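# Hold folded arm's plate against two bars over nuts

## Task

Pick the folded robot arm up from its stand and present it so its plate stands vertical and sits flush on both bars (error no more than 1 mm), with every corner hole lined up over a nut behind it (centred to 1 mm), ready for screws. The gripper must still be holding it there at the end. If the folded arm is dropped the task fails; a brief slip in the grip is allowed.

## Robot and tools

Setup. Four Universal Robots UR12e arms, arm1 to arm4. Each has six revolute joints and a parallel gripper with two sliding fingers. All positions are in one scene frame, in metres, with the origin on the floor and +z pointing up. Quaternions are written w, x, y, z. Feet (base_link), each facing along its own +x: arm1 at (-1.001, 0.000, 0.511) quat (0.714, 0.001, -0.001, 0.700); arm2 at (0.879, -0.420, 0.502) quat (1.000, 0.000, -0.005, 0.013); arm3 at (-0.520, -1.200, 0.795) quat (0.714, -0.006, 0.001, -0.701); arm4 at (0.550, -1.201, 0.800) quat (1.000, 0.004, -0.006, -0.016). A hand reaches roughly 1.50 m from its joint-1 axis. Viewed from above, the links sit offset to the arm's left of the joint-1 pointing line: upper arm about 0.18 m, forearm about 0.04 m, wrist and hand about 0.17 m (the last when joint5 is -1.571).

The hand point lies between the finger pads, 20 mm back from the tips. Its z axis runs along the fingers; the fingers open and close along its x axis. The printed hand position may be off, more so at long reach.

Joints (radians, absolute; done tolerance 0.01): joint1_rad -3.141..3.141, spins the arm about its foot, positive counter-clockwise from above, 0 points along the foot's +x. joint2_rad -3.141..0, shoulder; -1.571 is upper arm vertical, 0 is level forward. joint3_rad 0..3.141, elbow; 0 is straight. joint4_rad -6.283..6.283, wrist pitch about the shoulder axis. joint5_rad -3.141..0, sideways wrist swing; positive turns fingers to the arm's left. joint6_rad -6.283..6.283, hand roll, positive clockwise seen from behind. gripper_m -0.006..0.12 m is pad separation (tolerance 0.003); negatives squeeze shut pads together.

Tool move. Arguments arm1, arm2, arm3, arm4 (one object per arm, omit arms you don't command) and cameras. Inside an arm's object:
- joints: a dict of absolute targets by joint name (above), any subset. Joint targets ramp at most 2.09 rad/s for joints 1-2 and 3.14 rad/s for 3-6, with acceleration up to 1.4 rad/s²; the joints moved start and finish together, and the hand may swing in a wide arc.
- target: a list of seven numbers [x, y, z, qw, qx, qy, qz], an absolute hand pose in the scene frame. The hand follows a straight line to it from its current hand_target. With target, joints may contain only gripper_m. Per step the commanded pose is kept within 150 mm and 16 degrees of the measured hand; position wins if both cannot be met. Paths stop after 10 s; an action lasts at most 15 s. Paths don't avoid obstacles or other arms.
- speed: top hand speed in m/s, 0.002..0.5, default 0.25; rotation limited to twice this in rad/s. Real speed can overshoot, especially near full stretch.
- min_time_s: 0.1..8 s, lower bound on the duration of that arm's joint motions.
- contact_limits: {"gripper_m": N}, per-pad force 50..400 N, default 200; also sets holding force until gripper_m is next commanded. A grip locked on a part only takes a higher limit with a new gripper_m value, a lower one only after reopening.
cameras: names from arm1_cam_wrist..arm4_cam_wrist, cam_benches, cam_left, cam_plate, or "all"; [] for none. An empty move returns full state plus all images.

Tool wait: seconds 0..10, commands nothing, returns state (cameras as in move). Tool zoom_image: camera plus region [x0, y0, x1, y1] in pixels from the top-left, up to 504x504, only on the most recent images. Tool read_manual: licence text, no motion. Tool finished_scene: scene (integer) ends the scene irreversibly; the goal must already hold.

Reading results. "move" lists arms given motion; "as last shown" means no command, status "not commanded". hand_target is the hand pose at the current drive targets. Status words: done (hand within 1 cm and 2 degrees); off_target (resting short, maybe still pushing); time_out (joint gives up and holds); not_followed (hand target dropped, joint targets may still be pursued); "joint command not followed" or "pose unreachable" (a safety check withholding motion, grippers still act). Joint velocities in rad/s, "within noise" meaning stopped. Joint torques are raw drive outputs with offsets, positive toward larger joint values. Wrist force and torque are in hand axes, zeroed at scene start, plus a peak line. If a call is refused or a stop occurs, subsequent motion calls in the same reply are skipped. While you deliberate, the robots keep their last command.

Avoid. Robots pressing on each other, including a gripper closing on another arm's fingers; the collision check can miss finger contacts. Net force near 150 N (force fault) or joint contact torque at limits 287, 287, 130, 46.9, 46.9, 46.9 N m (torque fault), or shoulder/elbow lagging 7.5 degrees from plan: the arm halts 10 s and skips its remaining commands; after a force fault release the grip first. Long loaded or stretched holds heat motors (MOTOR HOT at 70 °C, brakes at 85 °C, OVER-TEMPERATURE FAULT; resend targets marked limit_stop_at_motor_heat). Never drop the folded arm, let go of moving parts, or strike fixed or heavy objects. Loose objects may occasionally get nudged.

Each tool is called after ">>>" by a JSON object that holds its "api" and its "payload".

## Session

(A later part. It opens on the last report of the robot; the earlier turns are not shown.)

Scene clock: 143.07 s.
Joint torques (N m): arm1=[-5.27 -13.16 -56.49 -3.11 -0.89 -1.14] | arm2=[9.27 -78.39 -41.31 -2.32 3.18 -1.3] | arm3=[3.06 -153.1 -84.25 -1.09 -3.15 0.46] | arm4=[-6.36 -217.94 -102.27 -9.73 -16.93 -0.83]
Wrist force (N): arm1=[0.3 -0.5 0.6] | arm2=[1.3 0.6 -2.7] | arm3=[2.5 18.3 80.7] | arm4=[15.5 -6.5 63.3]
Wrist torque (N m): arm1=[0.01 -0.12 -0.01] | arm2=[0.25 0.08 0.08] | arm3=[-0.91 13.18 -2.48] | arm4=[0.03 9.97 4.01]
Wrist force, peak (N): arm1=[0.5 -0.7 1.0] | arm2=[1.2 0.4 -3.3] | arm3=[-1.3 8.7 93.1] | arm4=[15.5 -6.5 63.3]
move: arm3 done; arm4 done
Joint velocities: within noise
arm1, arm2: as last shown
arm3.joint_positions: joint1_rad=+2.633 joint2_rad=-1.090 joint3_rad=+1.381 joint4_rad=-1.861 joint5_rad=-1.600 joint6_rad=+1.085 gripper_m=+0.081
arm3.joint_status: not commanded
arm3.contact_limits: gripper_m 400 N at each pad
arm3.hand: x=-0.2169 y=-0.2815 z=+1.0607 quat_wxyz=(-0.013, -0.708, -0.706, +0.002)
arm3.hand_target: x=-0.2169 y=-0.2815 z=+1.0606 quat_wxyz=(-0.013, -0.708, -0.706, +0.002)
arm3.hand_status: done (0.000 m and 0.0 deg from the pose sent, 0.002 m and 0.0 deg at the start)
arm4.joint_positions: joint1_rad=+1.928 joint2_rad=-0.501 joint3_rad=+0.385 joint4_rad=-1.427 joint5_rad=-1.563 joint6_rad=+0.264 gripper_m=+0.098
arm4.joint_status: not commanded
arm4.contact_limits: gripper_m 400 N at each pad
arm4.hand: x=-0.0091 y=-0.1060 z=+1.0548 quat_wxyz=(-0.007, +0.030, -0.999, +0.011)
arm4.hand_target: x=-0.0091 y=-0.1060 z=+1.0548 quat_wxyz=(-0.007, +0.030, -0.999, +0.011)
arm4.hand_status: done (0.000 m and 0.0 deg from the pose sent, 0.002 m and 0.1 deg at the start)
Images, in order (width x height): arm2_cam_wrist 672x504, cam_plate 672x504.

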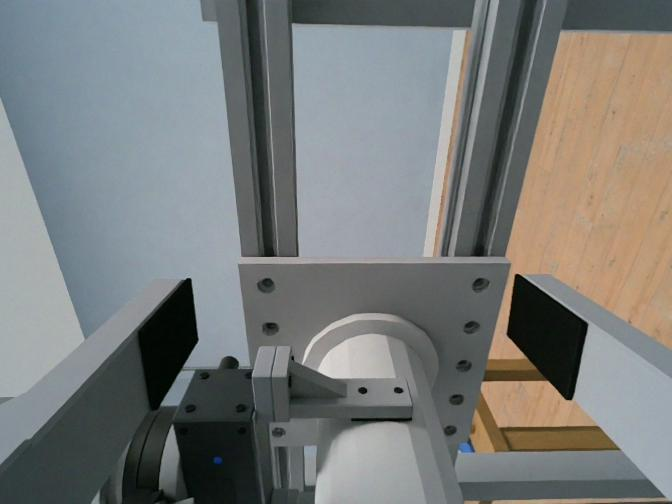

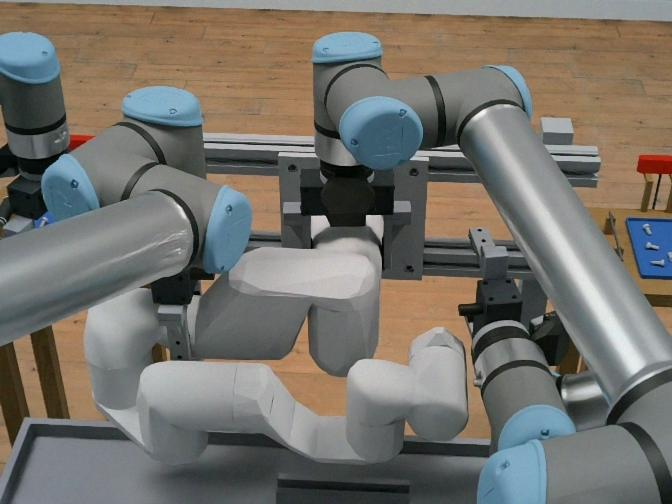

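>>> {"api": "move", "payload": {"arm3": {"target": [-0.2159, -0.2822, 1.0590, 0.0115, 0.7075, 0.7068, -0.0011], "speed": 0.005}, "arm4": {"target": [-0.0086, -0.1060, 1.0540, 0.0071, -0.0317, 0.9994, -0.0091], "speed": 0.005}}}

>>> {"api": "move", "payload": {"arm3": {"target": [-0.2159, -0.2817, 1.0590, 0.0115, 0.7075, 0.7068, -0.0011], "speed": 0.003}, "arm4": {"target": [-0.0086, -0.1055, 1.0540, 0.0071, -0.0317, 0.9994, -0.0091], "speed": 0.003}}}

Scene clock: 147.37 s.
Joint torques (N m): arm1=[-5.78 -15.59 -57.33 -3.57 -0.61 -1.22] | arm2=[10.41 -79.09 -41.16 -2.46 2.96 -1.94] | arm3=[5.18 -165 -92.54 3.49 -0.71 3.14] | arm4=[-33.09 -221.19 -103.13 -7.2 -14.7 -4.45]
Wrist force (N): arm1=[0.3 -0.6 0.5] | arm2=[1.6 0.8 -2.9] | arm3=[1.6 16.8 78.8] | arm4=[14.3 -6.1 65.8]
Wrist torque (N m): arm1=[-0.01 -0.12 -0.01] | arm2=[0.29 0.04 0.08] | arm3=[-1.03 13.53 -2.36] | arm4=[0.04 9.61 4.12]
Wrist force, peak (N): arm1=[0.5 -0.9 0.7] | arm2=[1.3 0.8 -3.2] | arm3=[2.4 17.8 80.9] | arm4=[14.3 -6.1 65.8]
move: arm3 done; arm4 done
Joint velocities: within noise
arm1, arm2: as last shown
arm3.joint_positions: joint1_rad=+2.632 joint2_rad=-1.091 joint3_rad=+1.387 joint4_rad=-1.869 joint5_rad=-1.598 joint6_rad=+1.080 gripper_m=+0.081
arm3.joint_status: not commanded
arm3.contact_limits: gripper_m 400 N at each pad
arm3.hand: x=-0.2159 y=-0.2822 z=+1.0590 quat_wxyz=(-0.011, -0.707, -0.707, +0.001)
arm3.hand_target: x=-0.2159 y=-0.2822 z=+1.0590 quat_wxyz=(-0.011, -0.707, -0.707, +0.001)
arm3.hand_status: done (0.000 m and 0.0 deg from the pose sent, 0.002 m and 0.3 deg at the start)
arm4.joint_positions: joint1_rad=+1.928 joint2_rad=-0.507 joint3_rad=+0.399 joint4_rad=-1.438 joint5_rad=-1.565 joint6_rad=+0.261 gripper_m=+0.098
arm4.joint_status: not commanded
arm4.contact_limits: gripper_m 400 N at each pad
arm4.hand: x=-0.0087 y=-0.1060 z=+1.0541 quat_wxyz=(-0.007, +0.032, -0.999, +0.009)
arm4.hand_target: x=-0.0086 y=-0.1060 z=+1.0540 quat_wxyz=(-0.007, +0.032, -0.999, +0.009)
arm4.hand_status: done (0.000 m and 0.0 deg from the pose sent, 0.001 m and 0.3 deg at the start)
pictures: none

Scene clock: 148.33 s.
Joint torques (N m): arm1=[-4.81 -15.08 -56.63 -3.44 -0.81 -1.24] | arm2=[8.08 -78.83 -41.34 -2.37 2.82 -1.79] | arm3=[20.78 -145.03 -91 3.62 -5.34 3.24] | arm4=[-39.01 -217.83 -92.89 -8.34 -11.07 -7.36]
Wrist force (N): arm1=[0.3 -0.4 0.7] | arm2=[1.2 0.6 -2.9] | arm3=[0.5 15.3 79.7] | arm4=[12.5 -5.2 64.4]
Wrist torque (N m): arm1=[0.02 -0.12 -0.02] | arm2=[0.25 0.11 0.08] | arm3=[-0.92 13.35 -2.34] | arm4=[0.02 9.77 3.92]
Wrist force, peak (N): arm1=[0.2 -0.9 0.6] | arm2=[1.5 0.9 -3.1] | arm3=[0.9 14.9 80.1] | arm4=[13.7 -5.2 66.3]
move: arm3 done; arm4 done
Joint velocities: within noise
arm1, arm2: as last shown
arm3.joint_positions: joint1_rad=+2.632 joint2_rad=-1.090 joint3_rad=+1.386 joint4_rad=-1.868 joint5_rad=-1.598 joint6_rad=+1.081 gripper_m=+0.081
arm3.joint_status: not commanded
arm3.contact_limits: gripper_m 400 N at each pad
arm3.hand: x=-0.2159 y=-0.2817 z=+1.0590 quat_wxyz=(-0.011, -0.707, -0.707, +0.001)
arm3.hand_target: x=-0.2159 y=-0.2817 z=+1.0590 quat_wxyz=(-0.011, -0.707, -0.707, +0.001)
arm3.hand_status: done (0.000 m and 0.0 deg from the pose sent, 0.001 m and 0.0 deg at the start)
arm4.joint_positions: joint1_rad=+1.928 joint2_rad=-0.505 joint3_rad=+0.395 joint4_rad=-1.437 joint5_rad=-1.565 joint6_rad=+0.261 gripper_m=+0.098
arm4.joint_status: not commanded
arm4.contact_limits: gripper_m 400 N at each pad
arm4.hand: x=-0.0086 y=-0.1055 z=+1.0540 quat_wxyz=(-0.007, +0.032, -0.999, +0.009)
arm4.hand_target: x=-0.0086 y=-0.1055 z=+1.0540 quat_wxyz=(-0.007, +0.032, -0.999, +0.009)
arm4.hand_status: done (0.000 m and 0.0 deg from the pose sent, 0.001 m and 0.0 deg at the start)
pictures: none

>>> {"api": "move", "payload": {"arm3": {"target": [-0.2159, -0.2813, 1.0590, 0.0115, 0.7075, 0.7068, -0.0011], "speed": 0.003}, "arm4": {"target": [-0.0086, -0.1051, 1.0540, 0.0071, -0.0317, 0.9994, -0.0091], "speed": 0.003}}}

>>> {"api": "move", "payload": {"arm3": {"target": [-0.2159, -0.2810, 1.0590, 0.0115, 0.7075, 0.7068, -0.0011], "speed": 0.003}, "arm4": {"target": [-0.0086, -0.1048, 1.0540, 0.0071, -0.0317, 0.9994, -0.0091], "speed": 0.003}}}

Scene clock: 149.67 s.
Joint torques (N m): arm1=[-4.37 -15.32 -56.9 -3.43 -0.91 -1.43] | arm2=[9.07 -76.32 -41.45 -2.31 3.41 -1.83] | arm3=[19.55 -147.32 -91 4.3 -5.73 4.24] | arm4=[-35.51 -217.47 -95.32 -8.53 -12.1 -7.38]
Wrist force (N): arm1=[0.1 -1.0 0.3] | arm2=[1.4 0.7 -2.7] | arm3=[0.7 14.9 79.7] | arm4=[12.4 -5.0 64.7]
Wrist torque (N m): arm1=[-0.07 -0.09 -0.02] | arm2=[0.27 0.07 0.08] | arm3=[-1.01 13.38 -2.47] | arm4=[0.07 9.74 4.01]
Wrist force, peak (N): arm1=[0.8 -0.7 0.5] | arm2=[1.6 0.5 -3.3] | arm3=[0.1 15.4 80.1] | arm4=[12.8 -4.8 65.3]
move: arm3 done; arm4 done
Joint velocities: within noise
arm1.joint_positions: joint1_rad=-1.900 joint2_rad=-1.900 joint3_rad=+1.900 joint4_rad=-1.571 joint5_rad=-1.571 joint6_rad=+0.000 gripper_m=+0.120
arm1.joint_status: not commanded
arm1.hand: x=-0.4777 y=-0.0071 z=+0.9879 quat_wxyz=(+0.001, -0.819, -0.573, -0.001)
arm1.hand_target: x=-0.4777 y=-0.0071 z=+0.9879 quat_wxyz=(+0.001, -0.819, -0.573, -0.001)
arm1.hand_status: not commanded
arm2: as last shown
arm3.joint_positions: joint1_rad=+2.632 joint2_rad=-1.089 joint3_rad=+1.385 joint4_rad=-1.868 joint5_rad=-1.598 joint6_rad=+1.081 gripper_m=+0.081
arm3.joint_status: not commanded
arm3.contact_limits: gripper_m 400 N at each pad
arm3.hand: x=-0.2159 y=-0.2813 z=+1.0590 quat_wxyz=(-0.011, -0.707, -0.707, +0.001)
arm3.hand_target: x=-0.2159 y=-0.2813 z=+1.0590 quat_wxyz=(-0.011, -0.707, -0.707, +0.001)
arm3.hand_status: done (0.000 m and 0.0 deg from the pose sent, 0.000 m and 0.0 deg at the start)
arm4.joint_positions: joint1_rad=+1.928 joint2_rad=-0.504 joint3_rad=+0.392 joint4_rad=-1.435 joint5_rad=-1.565 joint6_rad=+0.261 gripper_m=+0.098
arm4.joint_status: not commanded
arm4.contact_limits: gripper_m 400 N at each pad
arm4.hand: x=-0.0086 y=-0.1051 z=+1.0540 quat_wxyz=(-0.007, +0.032, -0.999, +0.009)
arm4.hand_target: x=-0.0086 y=-0.1051 z=+1.0540 quat_wxyz=(-0.007, +0.032, -0.999, +0.009)
arm4.hand_status: done (0.000 m and 0.0 deg from the pose sent, 0.000 m and 0.0 deg at the start)
pictures: none

Scene clock: 150.63 s.
Joint torques (N m): arm1=[-5.35 -14.64 -56.62 -3.08 -0.94 -0.92] | arm2=[8.43 -76.61 -41.19 -2.14 3.2 -1.62] | arm3=[22.04 -145.38 -92.25 3.89 -5.97 4.37] | arm4=[-35.14 -217.96 -97.66 -8.11 -12.97 -7.73]
Wrist force (N): arm1=[0.2 -0.6 0.5] | arm2=[1.2 0.5 -3.0] | arm3=[0.8 14.9 79.5] | arm4=[12.0 -5.3 64.7]
Wrist torque (N m): arm1=[0.00 -0.11 -0.02] | arm2=[0.23 0.11 0.08] | arm3=[-0.98 13.36 -2.53] | arm4=[0.06 9.81 3.97]
Wrist force, peak (N): arm1=[0.4 -0.7 0.7] | arm2=[1.4 0.7 -3.1] | arm3=[0.8 15.1 80.0] | arm4=[12.2 -5.1 65.0]
move: arm3 done; arm4 done
Joint velocities: within noise
arm1: as last shown
arm2.joint_positions: joint1_rad=+2.922 joint2_rad=-1.329 joint3_rad=+1.898 joint4_rad=-3.711 joint5_rad=-2.773 joint6_rad=-1.571 gripper_m=+0.120
arm2.joint_status: not commanded
arm2.hand: x=+0.1737 y=-0.1908 z=+1.0826 quat_wxyz=(-0.457, +0.544, -0.452, -0.539)
arm2.hand_target: x=+0.1737 y=-0.1908 z=+1.0826 quat_wxyz=(-0.457, +0.544, -0.452, -0.539)
arm2.hand_status: not commanded
arm3.joint_positions: joint1_rad=+2.632 joint2_rad=-1.089 joint3_rad=+1.384 joint4_rad=-1.868 joint5_rad=-1.598 joint6_rad=+1.081 gripper_m=+0.081
arm3.joint_status: not commanded
arm3.contact_limits: gripper_m 400 N at each pad
arm3.hand: x=-0.2159 y=-0.2810 z=+1.0590 quat_wxyz=(-0.011, -0.707, -0.707, +0.001)
arm3.hand_target: x=-0.2159 y=-0.2810 z=+1.0590 quat_wxyz=(-0.011, -0.707, -0.707, +0.001)
arm3.hand_status: done (0.000 m and 0.0 deg from the pose sent, 0.000 m and 0.0 deg at the start)
arm4.joint_positions: joint1_rad=+1.928 joint2_rad=-0.503 joint3_rad=+0.390 joint4_rad=-1.434 joint5_rad=-1.565 joint6_rad=+0.261 gripper_m=+0.098
arm4.joint_status: not commanded
arm4.contact_limits: gripper_m 400 N at each pad
arm4.hand: x=-0.0086 y=-0.1048 z=+1.0540 quat_wxyz=(-0.007, +0.032, -0.999, +0.009)
arm4.hand_target: x=-0.0086 y=-0.1048 z=+1.0540 quat_wxyz=(-0.007, +0.032, -0.999, +0.009)
arm4.hand_status: done (0.000 m and 0.0 deg from the pose sent, 0.000 m and 0.0 deg at the start)
pictures: none

>>> {"api": "move", "payload": {"arm3": {"target": [-0.2159, -0.2806, 1.0590, 0.0115, 0.7075, 0.7068, -0.0011], "speed": 0.003}, "arm4": {"target": [-0.0086, -0.1044, 1.0540, 0.0071, -0.0317, 0.9994, -0.0091], "speed": 0.003}}}

>>> {"api": "move", "payload": {"arm3": {"target": [-0.2159, -0.2803, 1.0590, 0.0115, 0.7075, 0.7068, -0.0011], "speed": 0.003}, "arm4": {"target": [-0.0086, -0.1041, 1.0540, 0.0071, -0.0317, 0.9994, -0.0091], "speed": 0.003}}}

Scene clock: 151.83 s.
Joint torques (N m): arm1=[-4.38 -16.34 -56.47 -3.47 -0.75 -1.36] | arm2=[9.77 -77.57 -41.45 -2.13 3.25 -2.23] | arm3=[21.61 -145.73 -91.03 3.66 -5.7 4.03] | arm4=[-37.63 -218.85 -96.11 -8.57 -14.62 -7.55]
Wrist force (N): arm1=[0.1 -0.3 0.4] | arm2=[1.2 0.4 -2.8] | arm3=[0.7 14.8 79.2] | arm4=[12.3 -5.4 64.6]
Wrist torque (N m): arm1=[0.04 -0.09 -0.02] | arm2=[0.21 0.10 0.08] | arm3=[-1.01 13.36 -2.54] | arm4=[0.05 9.74 3.96]
Wrist force, peak (N): arm1=[-0.2 -0.8 0.9] | arm2=[1.3 0.8 -3.0] | arm3=[1.1 15.1 80.1] | arm4=[12.2 -5.2 65.0]
move: arm3 done; arm4 done
Joint velocities: within noise
arm1, arm2: as last shown
arm3.joint_positions: joint1_rad=+2.632 joint2_rad=-1.088 joint3_rad=+1.383 joint4_rad=-1.867 joint5_rad=-1.598 joint6_rad=+1.081 gripper_m=+0.081
arm3.joint_status: not commanded
arm3.contact_limits: gripper_m 400 N at each pad
arm3.hand: x=-0.2159 y=-0.2806 z=+1.0590 quat_wxyz=(-0.011, -0.707, -0.707, +0.001)
arm3.hand_target: x=-0.2159 y=-0.2806 z=+1.0590 quat_wxyz=(-0.011, -0.707, -0.707, +0.001)
arm3.hand_status: done (0.000 m and 0.0 deg from the pose sent, 0.000 m and 0.0 deg at the start)
arm4.joint_positions: joint1_rad=+1.928 joint2_rad=-0.501 joint3_rad=+0.387 joint4_rad=-1.433 joint5_rad=-1.565 joint6_rad=+0.261 gripper_m=+0.098
arm4.joint_status: not commanded
arm4.contact_limits: gripper_m 400 N at each pad
arm4.hand: x=-0.0086 y=-0.1044 z=+1.0540 quat_wxyz=(-0.007, +0.032, -0.999, +0.009)
arm4.hand_target: x=-0.0086 y=-0.1044 z=+1.0540 quat_wxyz=(-0.007, +0.032, -0.999, +0.009)
arm4.hand_status: done (0.000 m and 0.0 deg from the pose sent, 0.000 m and 0.0 deg at the start)
pictures: none

Scene clock: 152.80 s.
Joint torques (N m): arm1=[-5.41 -14.37 -57 -2.99 -1.03 -1.19] | arm2=[6.82 -78.93 -41.78 -2.31 2.89 -1.74] | arm3=[21.21 -146.34 -92.14 3.91 -5.99 4.31] | arm4=[-34.81 -215.95 -97.74 -8 -15.83 -7.23]
Wrist force (N): arm1=[0.3 -0.2 0.5] | arm2=[1.2 0.4 -2.9] | arm3=[0.8 14.9 79.4] | arm4=[12.3 -5.4 64.5]
Wrist torque (N m): arm1=[0.06 -0.12 -0.02] | arm2=[0.22 0.10 0.08] | arm3=[-0.97 13.37 -2.56] | arm4=[0.04 9.73 3.95]
Wrist force, peak (N): arm1=[0.7 -0.5 0.7] | arm2=[1.5 0.6 -3.2] | arm3=[0.9 14.7 80.0] | arm4=[12.2 -5.0 65.3]
move: arm3 done; arm4 done
Joint velocities: within noise
arm1, arm2: as last shown
arm3.joint_positions: joint1_rad=+2.633 joint2_rad=-1.088 joint3_rad=+1.382 joint4_rad=-1.867 joint5_rad=-1.598 joint6_rad=+1.081 gripper_m=+0.081
arm3.joint_status: not commanded
arm3.contact_limits: gripper_m 400 N at each pad
arm3.hand: x=-0.2159 y=-0.2803 z=+1.0590 quat_wxyz=(-0.011, -0.707, -0.707, +0.001)
arm3.hand_target: x=-0.2159 y=-0.2803 z=+1.0590 quat_wxyz=(-0.011, -0.707, -0.707, +0.001)
arm3.hand_status: done (0.000 m and 0.0 deg from the pose sent, 0.000 m and 0.0 deg at the start)
arm4.joint_positions: joint1_rad=+1.928 joint2_rad=-0.500 joint3_rad=+0.385 joint4_rad=-1.431 joint5_rad=-1.565 joint6_rad=+0.261 gripper_m=+0.098
arm4.joint_status: not commanded
arm4.contact_limits: gripper_m 400 N at each pad
arm4.hand: x=-0.0086 y=-0.1041 z=+1.0540 quat_wxyz=(-0.007, +0.032, -0.999, +0.009)
arm4.hand_target: x=-0.0086 y=-0.1041 z=+1.0540 quat_wxyz=(-0.007, +0.032, -0.999, +0.009)
arm4.hand_status: done (0.000 m and 0.0 deg from the pose sent, 0.000 m and 0.0 deg at the start)
pictures: none

>>> {"api": "move", "payload": {"arm3": {"target": [-0.2159, -0.2799, 1.0590, 0.0115, 0.7075, 0.7068, -0.0011], "speed": 0.003}, "arm4": {"target": [-0.0086, -0.1037, 1.0540, 0.0071, -0.0317, 0.9994, -0.0091], "speed": 0.003}}}

>>> {"api": "move", "payload": {"arm3": {"target": [-0.2159, -0.2796, 1.0590, 0.0115, 0.7075, 0.7068, -0.0011], "speed": 0.003}, "arm4": {"target": [-0.0086, -0.1034, 1.0540, 0.0071, -0.0317, 0.9994, -0.0091], "speed": 0.003}}}

Scene clock: 154.03 s.
Joint torques (N m): arm1=[-7.6 -15.17 -56.41 -3.5 -0.51 -1.44] | arm2=[8.06 -78.36 -40.86 -2.11 3.27 -1.9] | arm3=[20.48 -147.96 -91.68 4.05 -5.84 4.11] | arm4=[-35.64 -220.2 -95.83 -8.38 -15.85 -7.82]
Wrist force (N): arm1=[0.1 -0.7 0.2] | arm2=[1.5 0.5 -3.1] | arm3=[0.5 14.6 79.3] | arm4=[12.0 -5.4 64.3]
Wrist torque (N m): arm1=[-0.02 -0.09 -0.01] | arm2=[0.24 0.05 0.08] | arm3=[-1.03 13.41 -2.56] | arm4=[0.04 9.77 3.95]
Wrist force, peak (N): arm1=[0.1 -0.9 0.7] | arm2=[1.5 0.7 -3.0] | arm3=[1.0 15.0 79.8] | arm4=[12.3 -5.3 65.1]
move: arm3 done; arm4 done
Joint velocities: within noise
arm1, arm2: as last shown
arm3.joint_positions: joint1_rad=+2.633 joint2_rad=-1.087 joint3_rad=+1.381 joint4_rad=-1.867 joint5_rad=-1.598 joint6_rad=+1.082 gripper_m=+0.081
arm3.joint_status: not commanded
arm3.contact_limits: gripper_m 400 N at each pad
arm3.hand: x=-0.2159 y=-0.2799 z=+1.0590 quat_wxyz=(-0.011, -0.707, -0.707, +0.001)
arm3.hand_target: x=-0.2159 y=-0.2799 z=+1.0590 quat_wxyz=(-0.011, -0.707, -0.707, +0.001)
arm3.hand_status: done (0.000 m and 0.0 deg from the pose sent, 0.000 m and 0.0 deg at the start)
arm4.joint_positions: joint1_rad=+1.928 joint2_rad=-0.498 joint3_rad=+0.382 joint4_rad=-1.430 joint5_rad=-1.565 joint6_rad=+0.261 gripper_m=+0.098
arm4.joint_status: not commanded
arm4.contact_limits: gripper_m 400 N at each pad
arm4.hand: x=-0.0086 y=-0.1037 z=+1.0540 quat_wxyz=(-0.007, +0.032, -0.999, +0.009)
arm4.hand_target: x=-0.0086 y=-0.1037 z=+1.0540 quat_wxyz=(-0.007, +0.032, -0.999, +0.009)
arm4.hand_status: done (0.000 m and 0.0 deg from the pose sent, 0.000 m and 0.0 deg at the start)
pictures: none

Scene clock: 155.00 s.
Joint torques (N m): arm1=[-5.24 -15.52 -56.43 -3.38 -0.93 -1.34] | arm2=[10.73 -77.79 -40.78 -2.31 3.06 -1.68] | arm3=[23.95 -147.14 -101.51 -0.01 -5.08 4.21] | arm4=[-38.87 -218.64 -104.27 -14.92 -16.35 -7.24]
Wrist force (N): arm1=[0.3 -0.3 0.3] | arm2=[1.3 0.6 -3.0] | arm3=[-13.2 13.4 83.3] | arm4=[9.9 -19.7 65.6]
Wrist torque (N m): arm1=[0.03 -0.12 -0.01] | arm2=[0.26 0.08 0.08] | arm3=[-1.16 15.22 -2.62] | arm4=[-0.04 10.40 3.86]
Wrist force, peak (N): arm1=[0.6 -0.7 0.5] | arm2=[1.3 0.7 -3.2] | arm3=[-13.0 13.3 83.4] | arm4=[9.8 -19.7 66.0]
move: arm3 done; arm4 done
Joint velocities: within noise
arm1, arm2: as last shown
arm3.joint_positions: joint1_rad=+2.633 joint2_rad=-1.087 joint3_rad=+1.381 joint4_rad=-1.867 joint5_rad=-1.598 joint6_rad=+1.082 gripper_m=+0.081
arm3.joint_status: not commanded
arm3.contact_limits: gripper_m 400 N at each pad
arm3.hand: x=-0.2159 y=-0.2796 z=+1.0590 quat_wxyz=(-0.012, -0.707, -0.707, +0.001)
arm3.hand_target: x=-0.2159 y=-0.2796 z=+1.0590 quat_wxyz=(-0.011, -0.707, -0.707, +0.001)
arm3.hand_status: done (0.000 m and 0.0 deg from the pose sent, 0.000 m and 0.0 deg at the start)
arm4.joint_positions: joint1_rad=+1.928 joint2_rad=-0.497 joint3_rad=+0.379 joint4_rad=-1.429 joint5_rad=-1.565 joint6_rad=+0.261 gripper_m=+0.098
arm4.joint_status: not commanded
arm4.contact_limits: gripper_m 400 N at each pad
arm4.hand: x=-0.0086 y=-0.1034 z=+1.0540 quat_wxyz=(-0.007, +0.032, -0.999, +0.009)
arm4.hand_target: x=-0.0086 y=-0.1034 z=+1.0540 quat_wxyz=(-0.007, +0.032, -0.999, +0.009)
arm4.hand_status: done (0.000 m and 0.0 deg from the pose sent, 0.000 m and 0.0 deg at the start)
pictures: none

>>> {"api": "move", "payload": {"arm3": {"target": [-0.2159, -0.2790, 1.0573, 0.0094, 0.7075, 0.7068, 0.0010], "speed": 0.004}, "arm4": {"target": [-0.0086, -0.1028, 1.0534, 0.0072, -0.0317, 0.9994, -0.0061], "speed": 0.004}}}

Scene clock: 157.23 s.
Joint torques (N m): arm1=[-7.13 -14.08 -57.05 -3.61 -1 -1.58] | arm2=[10.28 -77.78 -41.8 -2.32 3 -1.62] | arm3=[2.61 -169.43 -94.64 1.46 0.43 0.64] | arm4=[-10.85 -228.52 -104.91 -11.67 -16.59 -1.41]
Wrist force (N): arm1=[0.5 -0.4 0.5] | arm2=[1.3 0.5 -3.0] | arm3=[-12.4 17.4 82.6] | arm4=[15.0 -21.5 65.6]
Wrist torque (N m): arm1=[0.02 -0.14 -0.02] | arm2=[0.24 0.09 0.08] | arm3=[-1.20 15.44 -2.55] | arm4=[-0.05 10.26 4.08]
Wrist force, peak (N): arm1=[0.3 -0.9 0.7] | arm2=[1.6 0.8 -3.0] | arm3=[-14.1 18.7 83.8] | arm4=[20.0 -23.5 65.5]
move: arm3 done; arm4 done
Joint velocities: within noise
arm1, arm2: as last shown
arm3.joint_positions: joint1_rad=+2.632 joint2_rad=-1.087 joint3_rad=+1.386 joint4_rad=-1.876 joint5_rad=-1.595 joint6_rad=+1.081 gripper_m=+0.081
arm3.joint_status: not commanded
arm3.contact_limits: gripper_m 400 N at each pad
arm3.hand: x=-0.2159 y=-0.2790 z=+1.0573 quat_wxyz=(-0.009, -0.707, -0.707, -0.001)
arm3.hand_target: x=-0.2159 y=-0.2790 z=+1.0573 quat_wxyz=(-0.009, -0.707, -0.707, -0.001)
arm3.hand_status: done (0.000 m and 0.0 deg from the pose sent, 0.002 m and 0.3 deg at the start)
arm4.joint_positions: joint1_rad=+1.928 joint2_rad=-0.502 joint3_rad=+0.391 joint4_rad=-1.442 joint5_rad=-1.567 joint6_rad=+0.261 gripper_m=+0.098
arm4.joint_status: not commanded
arm4.contact_limits: gripper_m 400 N at each pad
arm4.hand: x=-0.0086 y=-0.1028 z=+1.0534 quat_wxyz=(-0.007, +0.032, -0.999, +0.006)
arm4.hand_target: x=-0.0086 y=-0.1028 z=+1.0534 quat_wxyz=(-0.007, +0.032, -0.999, +0.006)
arm4.hand_status: done (0.000 m and 0.0 deg from the pose sent, 0.001 m and 0.3 deg at the start)
pictures: none

>>> {"api": "move", "payload": {"arm3": {"target": [-0.2148, -0.2790, 1.0562, 0.0080, 0.7061, 0.7082, 0.0024], "speed": 0.004}, "arm4": {"target": [-0.0082, -0.1020, 1.0530, 0.0073, -0.0337, 0.9994, -0.0041], "speed": 0.004}}}

Scene clock: 158.73 s.
Joint torques (N m): arm1=[-4.97 -13.43 -56.85 -3.27 -0.72 -1.73] | arm2=[8.43 -80.91 -40.96 -1.92 3.08 -1.96] | arm3=[-17.57 -151.15 -100.63 -11.48 -4.54 -1.56] | arm4=[-57.34 -221.35 -111.9 -32.07 -16.76 -11.57]
Wrist force (N): arm1=[0.4 -0.7 0.5] | arm2=[1.2 0.7 -2.7] | arm3=[-25.7 -12.9 63.5] | arm4=[10.8 -70.5 60.2]
Wrist torque (N m): arm1=[-0.03 -0.14 -0.02] | arm2=[0.27 0.11 0.08] | arm3=[-1.12 10.71 1.17] | arm4=[0.09 6.54 8.57]
Wrist force, peak (N): arm1=[0.3 -0.7 0.9] | arm2=[1.2 0.7 -3.1] | arm3=[-12.4 17.3 82.6] | arm4=[10.4 -70.6 60.3]
move: arm3 done; arm4 done
Joint velocities: within noise
arm1, arm2: as last shown
arm3.joint_positions: joint1_rad=+2.631 joint2_rad=-1.088 joint3_rad=+1.389 joint4_rad=-1.883 joint5_rad=-1.593 joint6_rad=+1.075 gripper_m=+0.081
arm3.joint_status: not commanded
arm3.contact_limits: gripper_m 400 N at each pad
arm3.hand: x=-0.2149 y=-0.2790 z=+1.0562 quat_wxyz=(-0.008, -0.706, -0.708, -0.002)
arm3.hand_target: x=-0.2148 y=-0.2790 z=+1.0562 quat_wxyz=(-0.008, -0.706, -0.708, -0.002)
arm3.hand_status: done (0.000 m and 0.0 deg from the pose sent, 0.002 m and 0.3 deg at the start)
arm4.joint_positions: joint1_rad=+1.928 joint2_rad=-0.505 joint3_rad=+0.398 joint4_rad=-1.449 joint5_rad=-1.568 joint6_rad=+0.257 gripper_m=+0.098
arm4.joint_status: not commanded
arm4.contact_limits: gripper_m 400 N at each pad
arm4.hand: x=-0.0082 y=-0.1021 z=+1.0530 quat_wxyz=(-0.007, +0.034, -0.999, +0.004)
arm4.hand_target: x=-0.0082 y=-0.1020 z=+1.0530 quat_wxyz=(-0.007, +0.034, -0.999, +0.004)
arm4.hand_status: done (0.000 m and 0.0 deg from the pose sent, 0.001 m and 0.3 deg at the start)
pictures: none

>>> {"api": "move", "payload": {"arm3": {"target": [-0.2154, -0.2790, 1.0568, 0.0087, 0.7068, 0.7075, 0.0017], "speed": 0.004}, "arm4": {"target": [-0.0084, -0.1024, 1.0532, 0.00725, -0.0327, 0.9994, -0.0051], "speed": 0.004}, "cameras": ["arm2_cam_wrist", "cam_plate"]}}

>>> {"api": "zoom_image", "payload": {"camera": "arm2_cam_wrist", "region": [230, 250, 310, 310]}}

>>> {"api": "zoom_image", "payload": {"camera": "arm2_cam_wrist", "region": [440, 250, 520, 310]}}

>>> {"api": "zoom_image", "payload": {"camera": "cam_plate", "region": [265, 145, 345, 205]}}

Scene clock: 160.67 s.
Joint torques (N m): arm1=[-5.49 -14.37 -56.33 -3.58 -0.86 -1.91] | arm2=[9.03 -78.97 -41.15 -2.23 2.99 -2.1] | arm3=[29.68 -155.47 -99.54 -1.78 0.08 2.8] | arm4=[-25.68 -228.89 -107.94 -18.28 -11.87 -1.85]
Wrist force (N): arm1=[0.2 -0.9 0.3] | arm2=[1.4 0.6 -2.9] | arm3=[-18.6 13.5 84.8] | arm4=[7.0 -42.8 71.5]
Wrist torque (N m): arm1=[-0.07 -0.10 -0.01] | arm2=[0.25 0.06 0.08] | arm3=[-1.04 13.39 -2.12] | arm4=[-0.02 9.35 4.62]
Wrist force, peak (N): arm1=[0.0 -0.7 0.9] | arm2=[1.5 0.4 -3.3] | arm3=[-17.8 12.0 85.6] | arm4=[9.6 -75.0 65.1]
move: arm3 done; arm4 done
Joint velocities: within noise
arm1.joint_positions: joint1_rad=-1.900 joint2_rad=-1.900 joint3_rad=+1.900 joint4_rad=-1.571 joint5_rad=-1.571 joint6_rad=+0.000 gripper_m=+0.120
arm1.joint_status: not commanded
arm1.hand: x=-0.4777 y=-0.0071 z=+0.9879 quat_wxyz=(+0.001, -0.819, -0.573, -0.001)
arm1.hand_target: x=-0.4777 y=-0.0071 z=+0.9879 quat_wxyz=(+0.001, -0.819, -0.573, -0.001)
arm1.hand_status: not commanded
arm2: as last shown
arm3.joint_positions: joint1_rad=+2.632 joint2_rad=-1.088 joint3_rad=+1.387 joint4_rad=-1.880 joint5_rad=-1.594 joint6_rad=+1.078 gripper_m=+0.081
arm3.joint_status: not commanded
arm3.contact_limits: gripper_m 400 N at each pad
arm3.hand: x=-0.2153 y=-0.2790 z=+1.0568 quat_wxyz=(-0.009, -0.707, -0.707, -0.002)
arm3.hand_target: x=-0.2154 y=-0.2790 z=+1.0568 quat_wxyz=(-0.009, -0.707, -0.707, -0.002)
arm3.hand_status: done (0.000 m and 0.0 deg from the pose sent, 0.001 m and 0.2 deg at the start)
arm4.joint_positions: joint1_rad=+1.928 joint2_rad=-0.503 joint3_rad=+0.394 joint4_rad=-1.445 joint5_rad=-1.567 joint6_rad=+0.259 gripper_m=+0.098
arm4.joint_status: not commanded
arm4.contact_limits: gripper_m 400 N at each pad
arm4.hand: x=-0.0083 y=-0.1023 z=+1.0532 quat_wxyz=(-0.007, +0.033, -0.999, +0.005)
arm4.hand_target: x=-0.0084 y=-0.1024 z=+1.0532 quat_wxyz=(-0.007, +0.033, -0.999, +0.005)
arm4.hand_status: done (0.000 m and 0.0 deg from the pose sent, 0.000 m and 0.2 deg at the start)
Images, in order (width x height): arm2_cam_wrist 672x504, cam_plate 672x504.

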